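# Move the green block into the blue tray

## Task

Get the green block so that it sits inside the blue tray.

## Robot and tools

Robot: two six-joint arms, left_arm and right_arm, each ending in a parallel two-finger gripper with its own wrist camera. Fixed cameras are cam_high, cam_low and cam_over; the wrist cameras are cam_left_wrist and cam_right_wrist. All images are 672x504.

Frames: the scene frame has its origin at table-top height, halfway between the two nominal arm bases, with +z up and +x pointing out over the table. left_arm is on the +y side and right_arm on the -y side; image left/right does not follow these names. The calibrated bases are left_arm at (+0.004, +0.276, 0) m, quat_wxyz (+1.000, 0, 0, -0.005), and right_arm at (-0.013, -0.336, 0) m, quat_wxyz (+1.000, 0, 0, -0.012). Each gripper's end_effector_position (metres) and end_effector_quat_wxyz are given in that arm's own base frame and can be off by a few centimetres, more at long reach. Fixed cameras and the table use the scene frame. The reported point sits midway between the finger pads, about 1 cm short of the tips. The fingers point along the gripper's +z and close along its y.

Row layout, shared by every tool that moves: one flat list of 14 numbers covering both arms, even when only one moves. The first 7 are left_arm and the last 7 are right_arm. For each arm the order is elbow, wrist yaw, shoulder, wrist pitch, wrist roll, waist, then gripper opening. The six joint numbers are absolute target angles in radians, the same as the Joint positions readout, and are not offsets. Wrist pitch has its sign flipped compared with the URDF. In your own numbers the ranges are: elbow 0.000 to 3.019, wrist yaw -1.571 to 1.571, shoulder 0.000 to 3.142, wrist pitch -1.571 to 1.693, wrist roll -2.094 to 2.094, waist -2.880 to 2.880. Actual ends can differ by up to 0.084 rad. A call is refused if a target goes more than 0.084 past a range end and also lies beyond the joint's current angle. Targets past the real end get clipped to it, and the result then says "joint sent to its limit". Opening is an absolute command from -1 (closed) to +1 (fully open, a 0.094 m pad gap). Between the ends it is matched against grip_measured. Sending 0 is a real command, so to keep a gripper unchanged, resend its present command.

execute_actions(actions, cameras): actions is a list of actions. Each action is a table of up to 15 rows, and each row is one 1/30 s control step. A table with fewer rows keeps its final row for the rest of the 15 steps. Each step, a joint target may lead the measured angle by at most 0.716 rad (waist, shoulder), 0.645 (elbow), 0.69 (wrist pitch), 1.84 (wrist yaw) or 3.24 (wrist roll). If a row would put a gripper more than 110 mm from where it is now, that arm's targets get scaled back. Long motions therefore need several actions. An empty actions list returns the state plus all camera images. cameras takes names, ["all"] or []. An unknown name invalidates the call.

move(target, speed, blend, opening_speed, grip_force, blocking, cameras): drives all joints of both arms together along a path to absolute joint targets. target is one 14-number row or a list of up to 15 such rows visited in order. speed is in rad/s for whichever joint has farthest to go: 0.01 to 12.57, default 0.5, either one value or one per target. blend is in rad and rounds corners at intermediate targets; 0, the default, stops at each one. opening_speed is how fast the opening command changes, in units per second on the -1..1 scale, minimum 0.2. grip_force is the force limit per pad in newtons, 10 to 50. Give one value or one per arm. It persists once set. Lower forces close more slowly. blocking=false returns after about 0.5 s while the motion continues, and a new move replaces the running one. Paths do not avoid obstacles or the other arm. The result adds a "move:" line such as done, off_target (at rest but more than 0.035 rad from a target), moving, held or fault, and limits=held if steps were withheld. Being done does not mean nothing was touched.

wait(seconds 0 to 10, cameras): lets time pass with the last commands held. A running move continues. stop(cameras): brakes a running move to rest. zoom_image(camera, region): gives a closer look at the newest image from that camera. region is [x0, y0, x1, y1] in pixels from the top-left, at most 504 wide and 504 tall. read_manual(section="licences") returns only licence texts. finished_scene(scene=1) ends the scene permanently. The block must already be resting in the tray without the robot's help.

Result lines: Joint positions and Joint velocities give one block per arm in row order, followed by the pad gap (m, m/s). Velocities can appear as "within noise". Joint targets shows what the joints are being driven toward now, so resending it holds an arm still. Tool commands shows the current opening commands. grip_measured is the measured opening on the command scale. With nothing held it can read up to about 2.5 mm wide. On a firmly gripped hard part it reads somewhat narrower than the part. Joint torques are in N m in joint order, positive toward a larger angle, and include gravity, offsets and noise; numbers 1 and 4 wrap at ±28. Action calls also list joint positions at some steps. "joint command not followed" means the clearance check changed or held back targets. MOTOR HOT and OVER-TEMPERATURE FAULT warn about heating. At 100 °C the affected arm goes limp and drops for 30 to 60 s or longer.

Gripping: closing presses harder the further the command goes below the opening at first contact, with a jump to full force near 20 N. To release, command an opening well above grip_measured.

Avoid: knocking anything off the table or leaving it off the table, dropping the block from height or letting go while it is still moving, fast impacts, and hard pushes into fixed or heavy objects. Keep the arms from touching each other, and never close one gripper on the other arm's fingers. Do not hold loads or keep an arm stretched out or straining for longer than needed, since that heats the motors.

Each tool is called after "Emit:" as name(argument=value, ...), one argument or row to a line, values as JSON.

## Session

Emit:
execute_actions(
  actions=[],
)

Scene clock: 0.00 s.
left_arm: end_effector_position=(+0.3027, +0.3543, +0.2691) grip_measured=+1.000 end_effector_quat_wxyz=(+0.444, -0.553, +0.660, +0.247) | right_arm: end_effector_position=(+0.3790, +0.1847, +0.3016) grip_measured=+1.000 end_effector_quat_wxyz=(+0.195, +0.203, +0.936, -0.212)
Joint names: [elbow, wrist yaw, shoulder, wrist pitch, wrist roll, waist]
Joint positions: left_arm=[0.791 -0.431 1.059 0.295 -0.447 0.708 0.094] | right_arm=[1.484 0.576 1.468 1.686 1.137 0.681 0.094]
Joint velocities: within noise
Joint torques (N m): no reading
Heat: left arm: hottest waist 25 °C; right arm: hottest elbow 27 °C.
Joint targets: left_arm=[0.814 -0.431 1.063 0.293 -0.447 0.708] | right_arm=[1.507 0.576 1.471 1.686 1.137 0.681]
Tool commands: left_gripper/opening=+1.0 right_gripper/opening=+1.0

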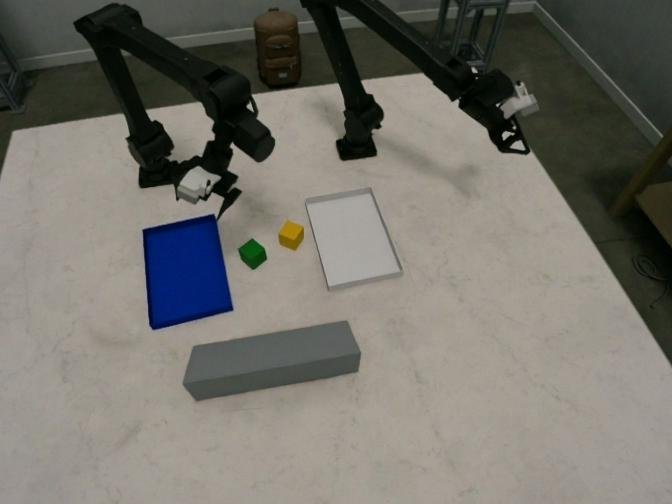

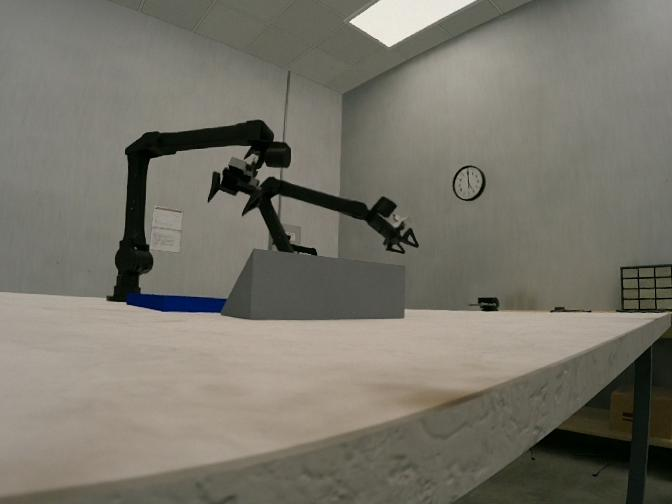

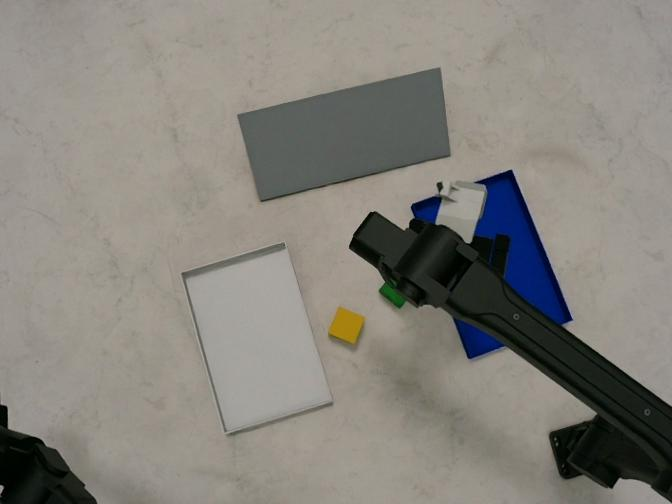

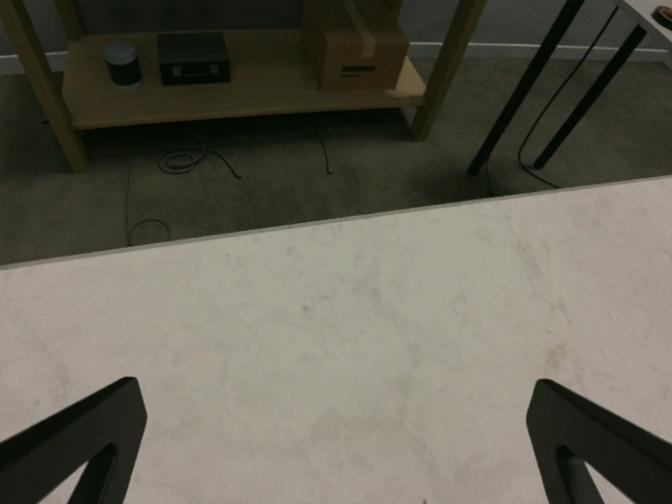

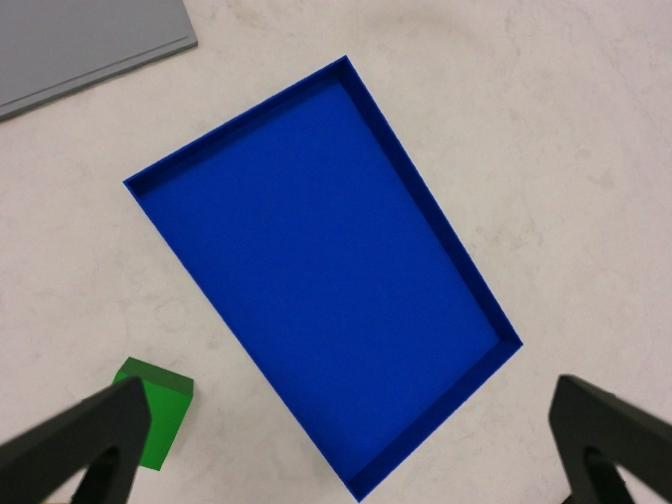

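Emit:
move(
  target=[0.814,-0.431,1.063,0.293,-0.447,0.708,1,1.21,0,1.5145,1.2663,1.5708,0.694,1],
  speed=0.9,
  cameras=["cam_right_wrist","cam_high"],
)

Scene clock: 196.37 s.
left_arm: end_effector_position=(+0.3027, +0.3543, +0.2691) grip_measured=+1.000 end_effector_quat_wxyz=(+0.444, -0.553, +0.660, +0.247) | right_arm: end_effector_position=(+0.3372, +0.2746, +0.1576) grip_measured=+1.000 end_effector_quat_wxyz=(+0.004, +0.424, +0.906, +0.004)
Joint names: [elbow, wrist yaw, shoulder, wrist pitch, wrist roll, waist]
Joint positions: left_arm=[0.791 -0.431 1.059 0.295 -0.447 0.708 0.094] | right_arm=[1.223 0.004 1.507 1.276 1.562 0.686 0.094]
Joint torques (N m): left_arm=[10.99 -0.25 -6.83 -1.94 0.08 1.49] | right_arm=[8.43 -0.2 -11.93 -0.68 0.05 0.67]
Heat: left arm: hottest elbow 29 °C; right arm: hottest elbow 34 °C.
Joint targets: left_arm=[0.814 -0.431 1.063 0.293 -0.447 0.708] | right_arm=[1.210 0.000 1.515 1.266 1.571 0.694]
move: done
Images, in order (width x height): cam_high 672x504, cam_right_wrist 672x504.

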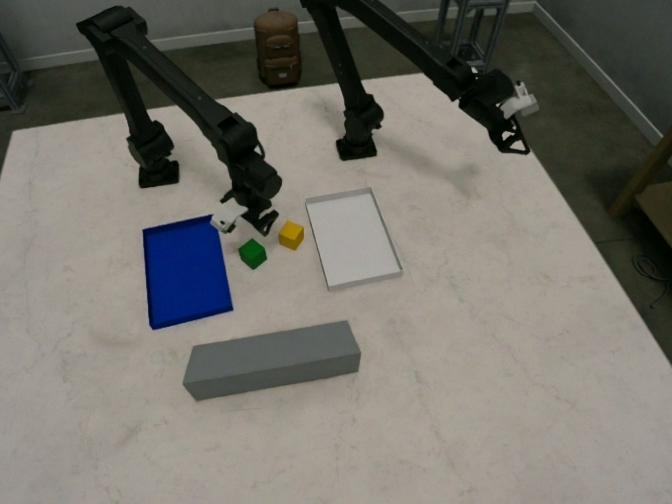

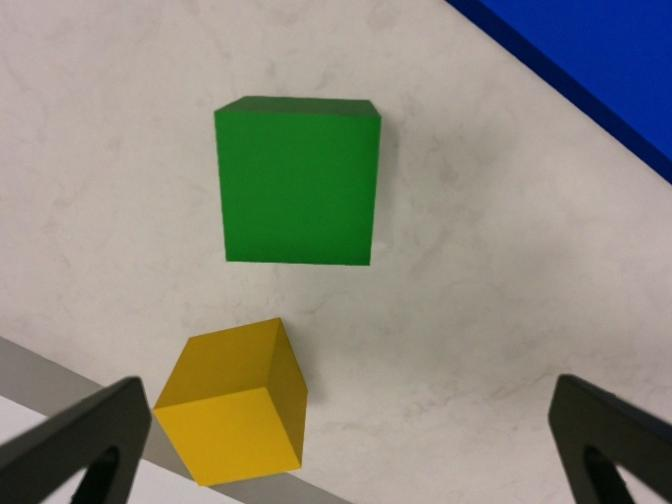

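Emit:
move(
  target=[0.814,-0.431,1.063,0.293,-0.447,0.708,1,1.1831,0,1.6104,1.1435,1.51,0.63,1],
  speed=0.5,
  cameras=["cam_right_wrist"],
)

Scene clock: 225.80 s.
left_arm: end_effector_position=(+0.3027, +0.3543, +0.2691) grip_measured=+1.000 end_effector_quat_wxyz=(+0.444, -0.553, +0.660, +0.247) | right_arm: end_effector_position=(+0.3665, +0.2679, +0.1051) grip_measured=+1.000 end_effector_quat_wxyz=(+0.002, +0.428, +0.904, +0.001)
Joint names: [elbow, wrist yaw, shoulder, wrist pitch, wrist roll, waist]
Joint positions: left_arm=[0.791 -0.431 1.059 0.295 -0.447 0.708 0.094] | right_arm=[1.193 0.003 1.606 1.153 1.519 0.633 0.094]
Joint torques (N m): left_arm=[11.07 -0.25 -6.59 -1.83 0.08 1.55] | right_arm=[8.25 -0.16 -13.27 -0.68 -0.1 -0.26]
Heat: left arm: hottest elbow 29 °C; right arm: hottest elbow 31 °C.
Joint targets: left_arm=[0.814 -0.431 1.063 0.293 -0.447 0.708] | right_arm=[1.183 0.000 1.610 1.143 1.510 0.630]
move: done
Images, in order (width x height): cam_right_wrist 672x504.

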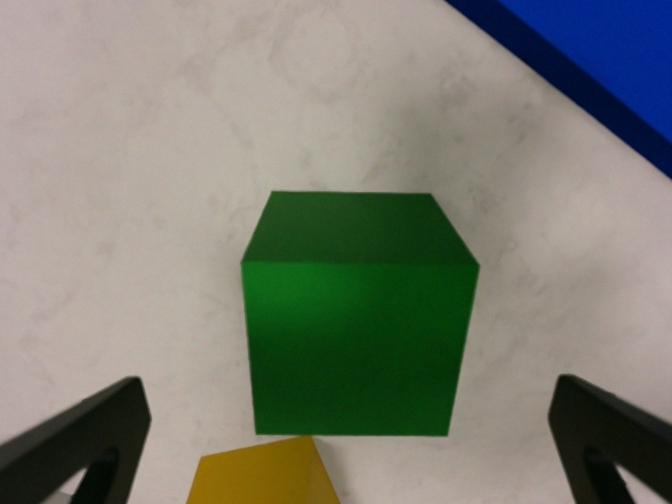

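Emit:
move(
  target=[
    [0.814,-0.431,1.063,0.293,-0.447,0.708,1,1.0933,0,1.7037,0.9604,1.53,0.653,1],
    [0.814,-0.431,1.063,0.293,-0.447,0.708,1,1.0933,0,1.7037,0.9604,1.53,0.653,0.18],
    [0.814,-0.431,1.063,0.293,-0.447,0.708,1,1.1831,0,1.6104,1.1435,1.53,0.653,0.18],
    [0.814,-0.431,1.063,0.293,-0.447,0.708,1,1.0883,0,1.5311,1.128,1.5708,0.25,0.18],
  ],
  speed=[0.25,0.25,0.3,0.5],
  blend=[0,0,0.05,0],
  opening_speed=1.2,
  cameras=["cam_right_wrist","cam_high"],
)

Scene clock: 283.40 s.
left_arm: end_effector_position=(+0.3027, +0.3543, +0.2691) grip_measured=+1.000 end_effector_quat_wxyz=(+0.444, -0.553, +0.660, +0.247) | right_arm: end_effector_position=(+0.4122, +0.1043, +0.1018) grip_measured=+0.183 end_effector_quat_wxyz=(+0.002, +0.610, +0.792, +0.002)
Joint names: [elbow, wrist yaw, shoulder, wrist pitch, wrist roll, waist]
Joint positions: left_arm=[0.791 -0.431 1.059 0.295 -0.447 0.708 0.094] | right_arm=[1.103 0.001 1.539 1.129 1.562 0.249 0.056]
Joint torques (N m): left_arm=[11.08 -0.24 -7 -1.89 0.07 1.55] | right_arm=[7.76 -0.08 -12.92 -0.38 0.06 0.03]
Heat: left arm: hottest elbow 29 °C; right arm: hottest elbow 31 °C.
Joint targets: left_arm=[0.814 -0.431 1.063 0.293 -0.447 0.708] | right_arm=[1.088 0.000 1.531 1.128 1.571 0.250]
move: done
Images, in order (width x height): cam_high 672x504, cam_right_wrist 672x504.

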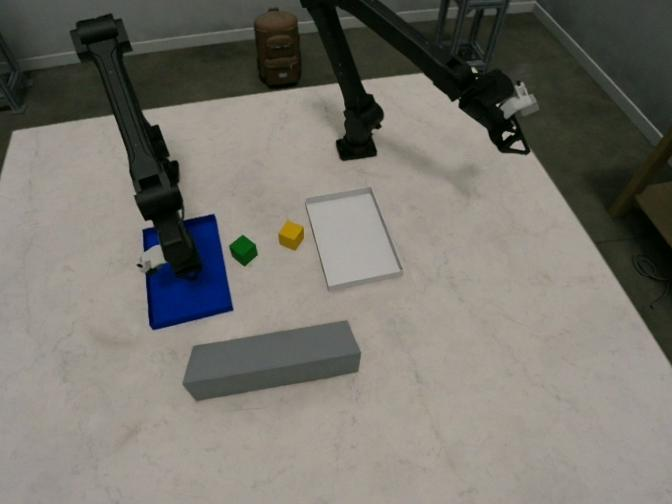

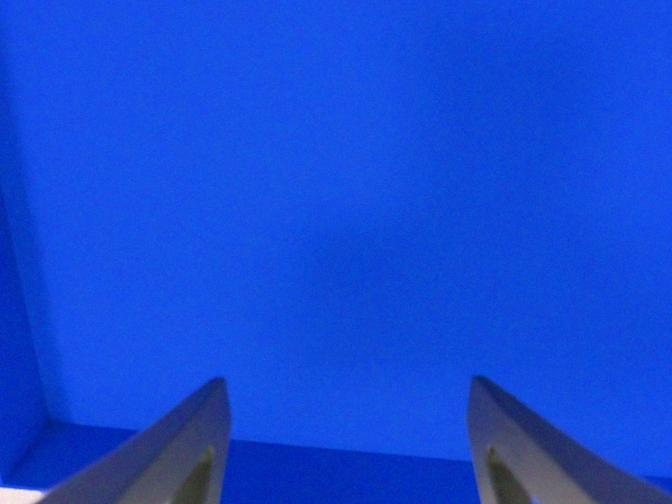

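Emit:
move(
  target=[0.814,-0.431,1.063,0.293,-0.447,0.708,1,1.1779,0,1.559,1.1897,1.51,0.63,1],
  speed=0.6,
  cameras=["cam_right_wrist"],
)

Scene clock: 301.70 s.
left_arm: end_effector_position=(+0.3027, +0.3543, +0.2691) grip_measured=+1.000 end_effector_quat_wxyz=(+0.444, -0.553, +0.660, +0.247) | right_arm: end_effector_position=(+0.3400, +0.2472, +0.1078) grip_measured=+0.997 end_effector_quat_wxyz=(-0.007, +0.430, +0.903, -0.013)
Joint names: [elbow, wrist yaw, shoulder, wrist pitch, wrist roll, waist]
Joint positions: left_arm=[0.791 -0.431 1.059 0.295 -0.447 0.708 0.094] | right_arm=[1.123 0.001 1.542 1.181 1.519 0.63 0.094]
Joint torques (N m): left_arm=[11.06 -0.23 -6.89 -1.91 0.07 1.73] | right_arm=[13.53 -0.09 -11.05 0.05 -0.11 0.15]
Heat: left arm: hottest elbow 30 °C; right arm: hottest elbow 31 °C.
Joint targets: left_arm=[0.814 -0.431 1.063 0.293 -0.447 0.708] | right_arm=[1.178 0.000 1.559 1.190 1.510 0.630]
move: off_target (right_arm); right_arm: the elbow is farthest, 0.055 rad from its target
Images, in order (width x height): cam_right_wrist 672x504.

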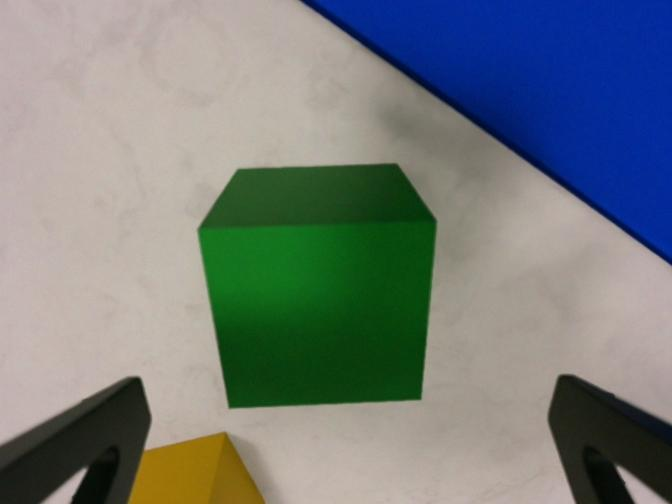

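Emit:
move(
  target=[
    [0.814,-0.431,1.063,0.293,-0.447,0.708,1,1.0522,0,1.5832,1.0398,1.43,0.586,1],
    [0.814,-0.431,1.063,0.293,-0.447,0.708,1,1.0522,0,1.5832,1.0398,1.43,0.586,-0.15],
  ],
  speed=0.2,
  opening_speed=1.0,
  cameras=["cam_right_wrist"],
)

Scene clock: 453.27 s.
left_arm: end_effector_position=(+0.3027, +0.3543, +0.2691) grip_measured=+1.000 end_effector_quat_wxyz=(+0.444, -0.553, +0.660, +0.247) | right_arm: end_effector_position=(+0.3547, +0.2391, +0.0762) grip_measured=+0.063 end_effector_quat_wxyz=(+0.004, +0.409, +0.912, +0.007)
Joint names: [elbow, wrist yaw, shoulder, wrist pitch, wrist roll, waist]
Joint positions: left_arm=[0.791 -0.431 1.059 0.295 -0.447 0.708 0.094] | right_arm=[1.065 0.001 1.571 1.049 1.438 0.594 0.05]
Joint torques (N m): left_arm=[11.04 -0.24 -7 -1.92 0.08 1.55] | right_arm=[7.61 -0.09 -11.58 -0.69 -0.11 -0.5]
Heat: left arm: hottest elbow 30 °C; right arm: hottest elbow 34 °C.
Joint targets: left_arm=[0.814 -0.431 1.063 0.293 -0.447 0.708] | right_arm=[1.052 0.000 1.583 1.040 1.430 0.586]
move: done
Images, in order (width x height): cam_right_wrist 672x504.

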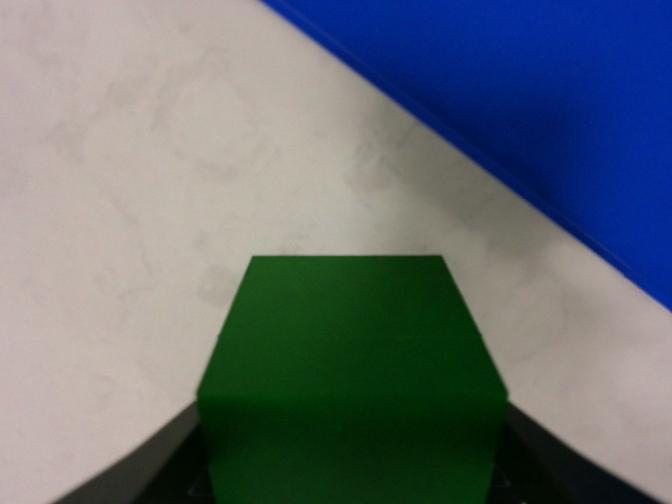

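Emit:
move(
  target=[
    [0.814,-0.431,1.063,0.293,-0.447,0.708,1,1.1849,0,1.492,1.2637,1.43,0.586,-0.15],
    [0.814,-0.431,1.063,0.293,-0.447,0.708,1,1.1849,0,1.492,1.2637,1.43,0.25,-0.15],
    [0.814,-0.431,1.063,0.293,-0.447,0.708,1,1.0616,0,1.5736,1.0588,1.43,0.25,-0.15],
  ],
  speed=[0.35,0.5,0.25],
  blend=[0.04,0.04,0],
  cameras=["cam_right_wrist","cam_high"],
)

Scene clock: 476.07 s.
left_arm: end_effector_position=(+0.3027, +0.3543, +0.2691) grip_measured=+1.000 end_effector_quat_wxyz=(+0.444, -0.553, +0.660, +0.247) | right_arm: end_effector_position=(+0.4125, +0.1056, +0.0793) grip_measured=+0.063 end_effector_quat_wxyz=(+0.002, +0.559, +0.829, +0.002)
Joint names: [elbow, wrist yaw, shoulder, wrist pitch, wrist roll, waist]
Joint positions: left_arm=[0.791 -0.431 1.059 0.295 -0.447 0.708 0.094] | right_arm=[1.071 0.001 1.568 1.068 1.438 0.252 0.05]
Joint torques (N m): left_arm=[11.07 -0.23 -6.65 -1.94 0.07 1.55] | right_arm=[7.94 -0.08 -12.04 -0.65 -0.11 -0.03]
Heat: left arm: hottest elbow 30 °C; right arm: hottest elbow 33 °C.
Joint targets: left_arm=[0.814 -0.431 1.063 0.293 -0.447 0.708] | right_arm=[1.062 0.000 1.574 1.059 1.430 0.250]
move: done
Images, in order (width x height): cam_high 672x504, cam_right_wrist 672x504.

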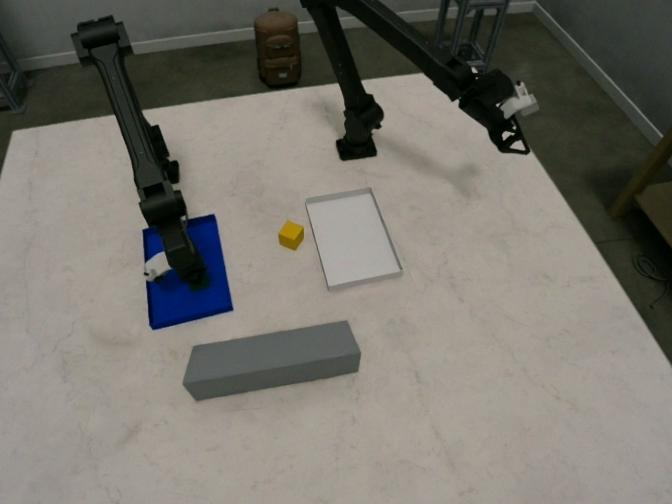

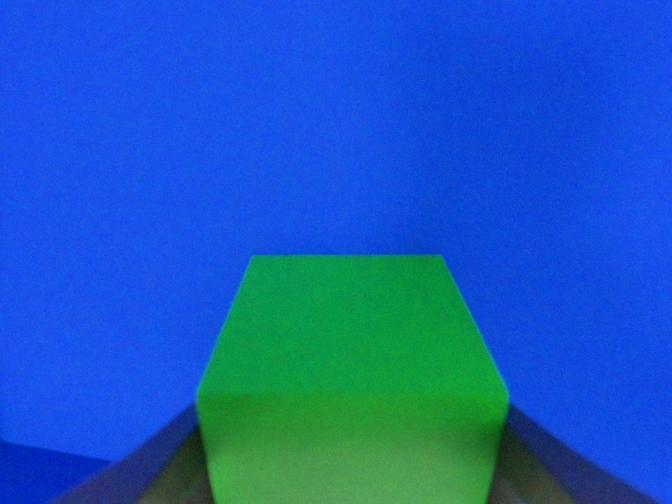

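Emit:
move(
  target=[
    [0.814,-0.431,1.063,0.293,-0.447,0.708,1,1.0616,0,1.5736,1.0588,1.43,0.25,0.7],
    [0.814,-0.431,1.063,0.293,-0.447,0.708,1,1.1849,0,1.492,1.2637,1.43,0.25,0.7],
  ],
  speed=0.3,
  opening_speed=0.7,
  cameras=["cam_right_wrist"],
)

Scene clock: 494.23 s.
left_arm: end_effector_position=(+0.3027, +0.3543, +0.2691) grip_measured=+1.000 end_effector_quat_wxyz=(+0.444, -0.553, +0.660, +0.247) | right_arm: end_effector_position=(+0.3938, +0.1008, +0.1302) grip_measured=+0.697 end_effector_quat_wxyz=(-0.015, +0.559, +0.829, -0.018)
Joint names: [elbow, wrist yaw, shoulder, wrist pitch, wrist roll, waist]
Joint positions: left_arm=[0.791 -0.431 1.059 0.295 -0.447 0.708 0.094] | right_arm=[1.133 0.001 1.495 1.255 1.438 0.252 0.08]
Joint torques (N m): left_arm=[11.08 -0.23 -6.65 -1.98 0.09 1.32] | right_arm=[13.49 -0.08 -12.16 0.06 -0.1 -0.03]
Heat: left arm: hottest elbow 30 °C; right arm: hottest elbow 32 °C.
Joint targets: left_arm=[0.814 -0.431 1.063 0.293 -0.447 0.708] | right_arm=[1.185 0.000 1.492 1.264 1.430 0.250]
move: off_target (right_arm); right_arm: the elbow is farthest, 0.052 rad from its target
Images, in order (width x height): cam_right_wrist 672x504.

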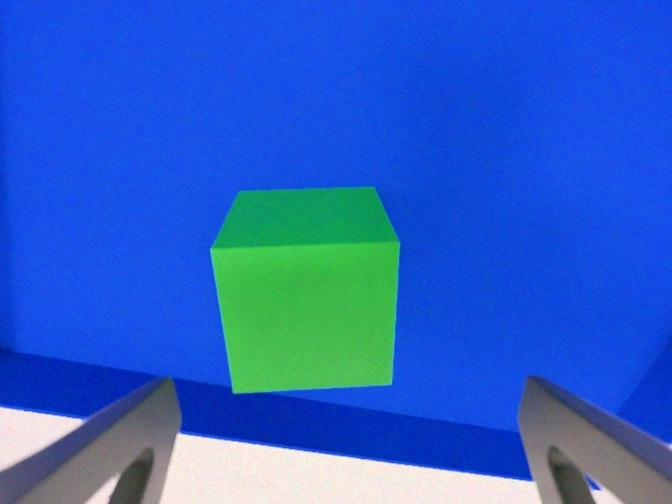

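The green block is resting in the blue tray, and the gripper is clear of it.

Emit:
finished_scene(
)

The scene is finished: the task was done.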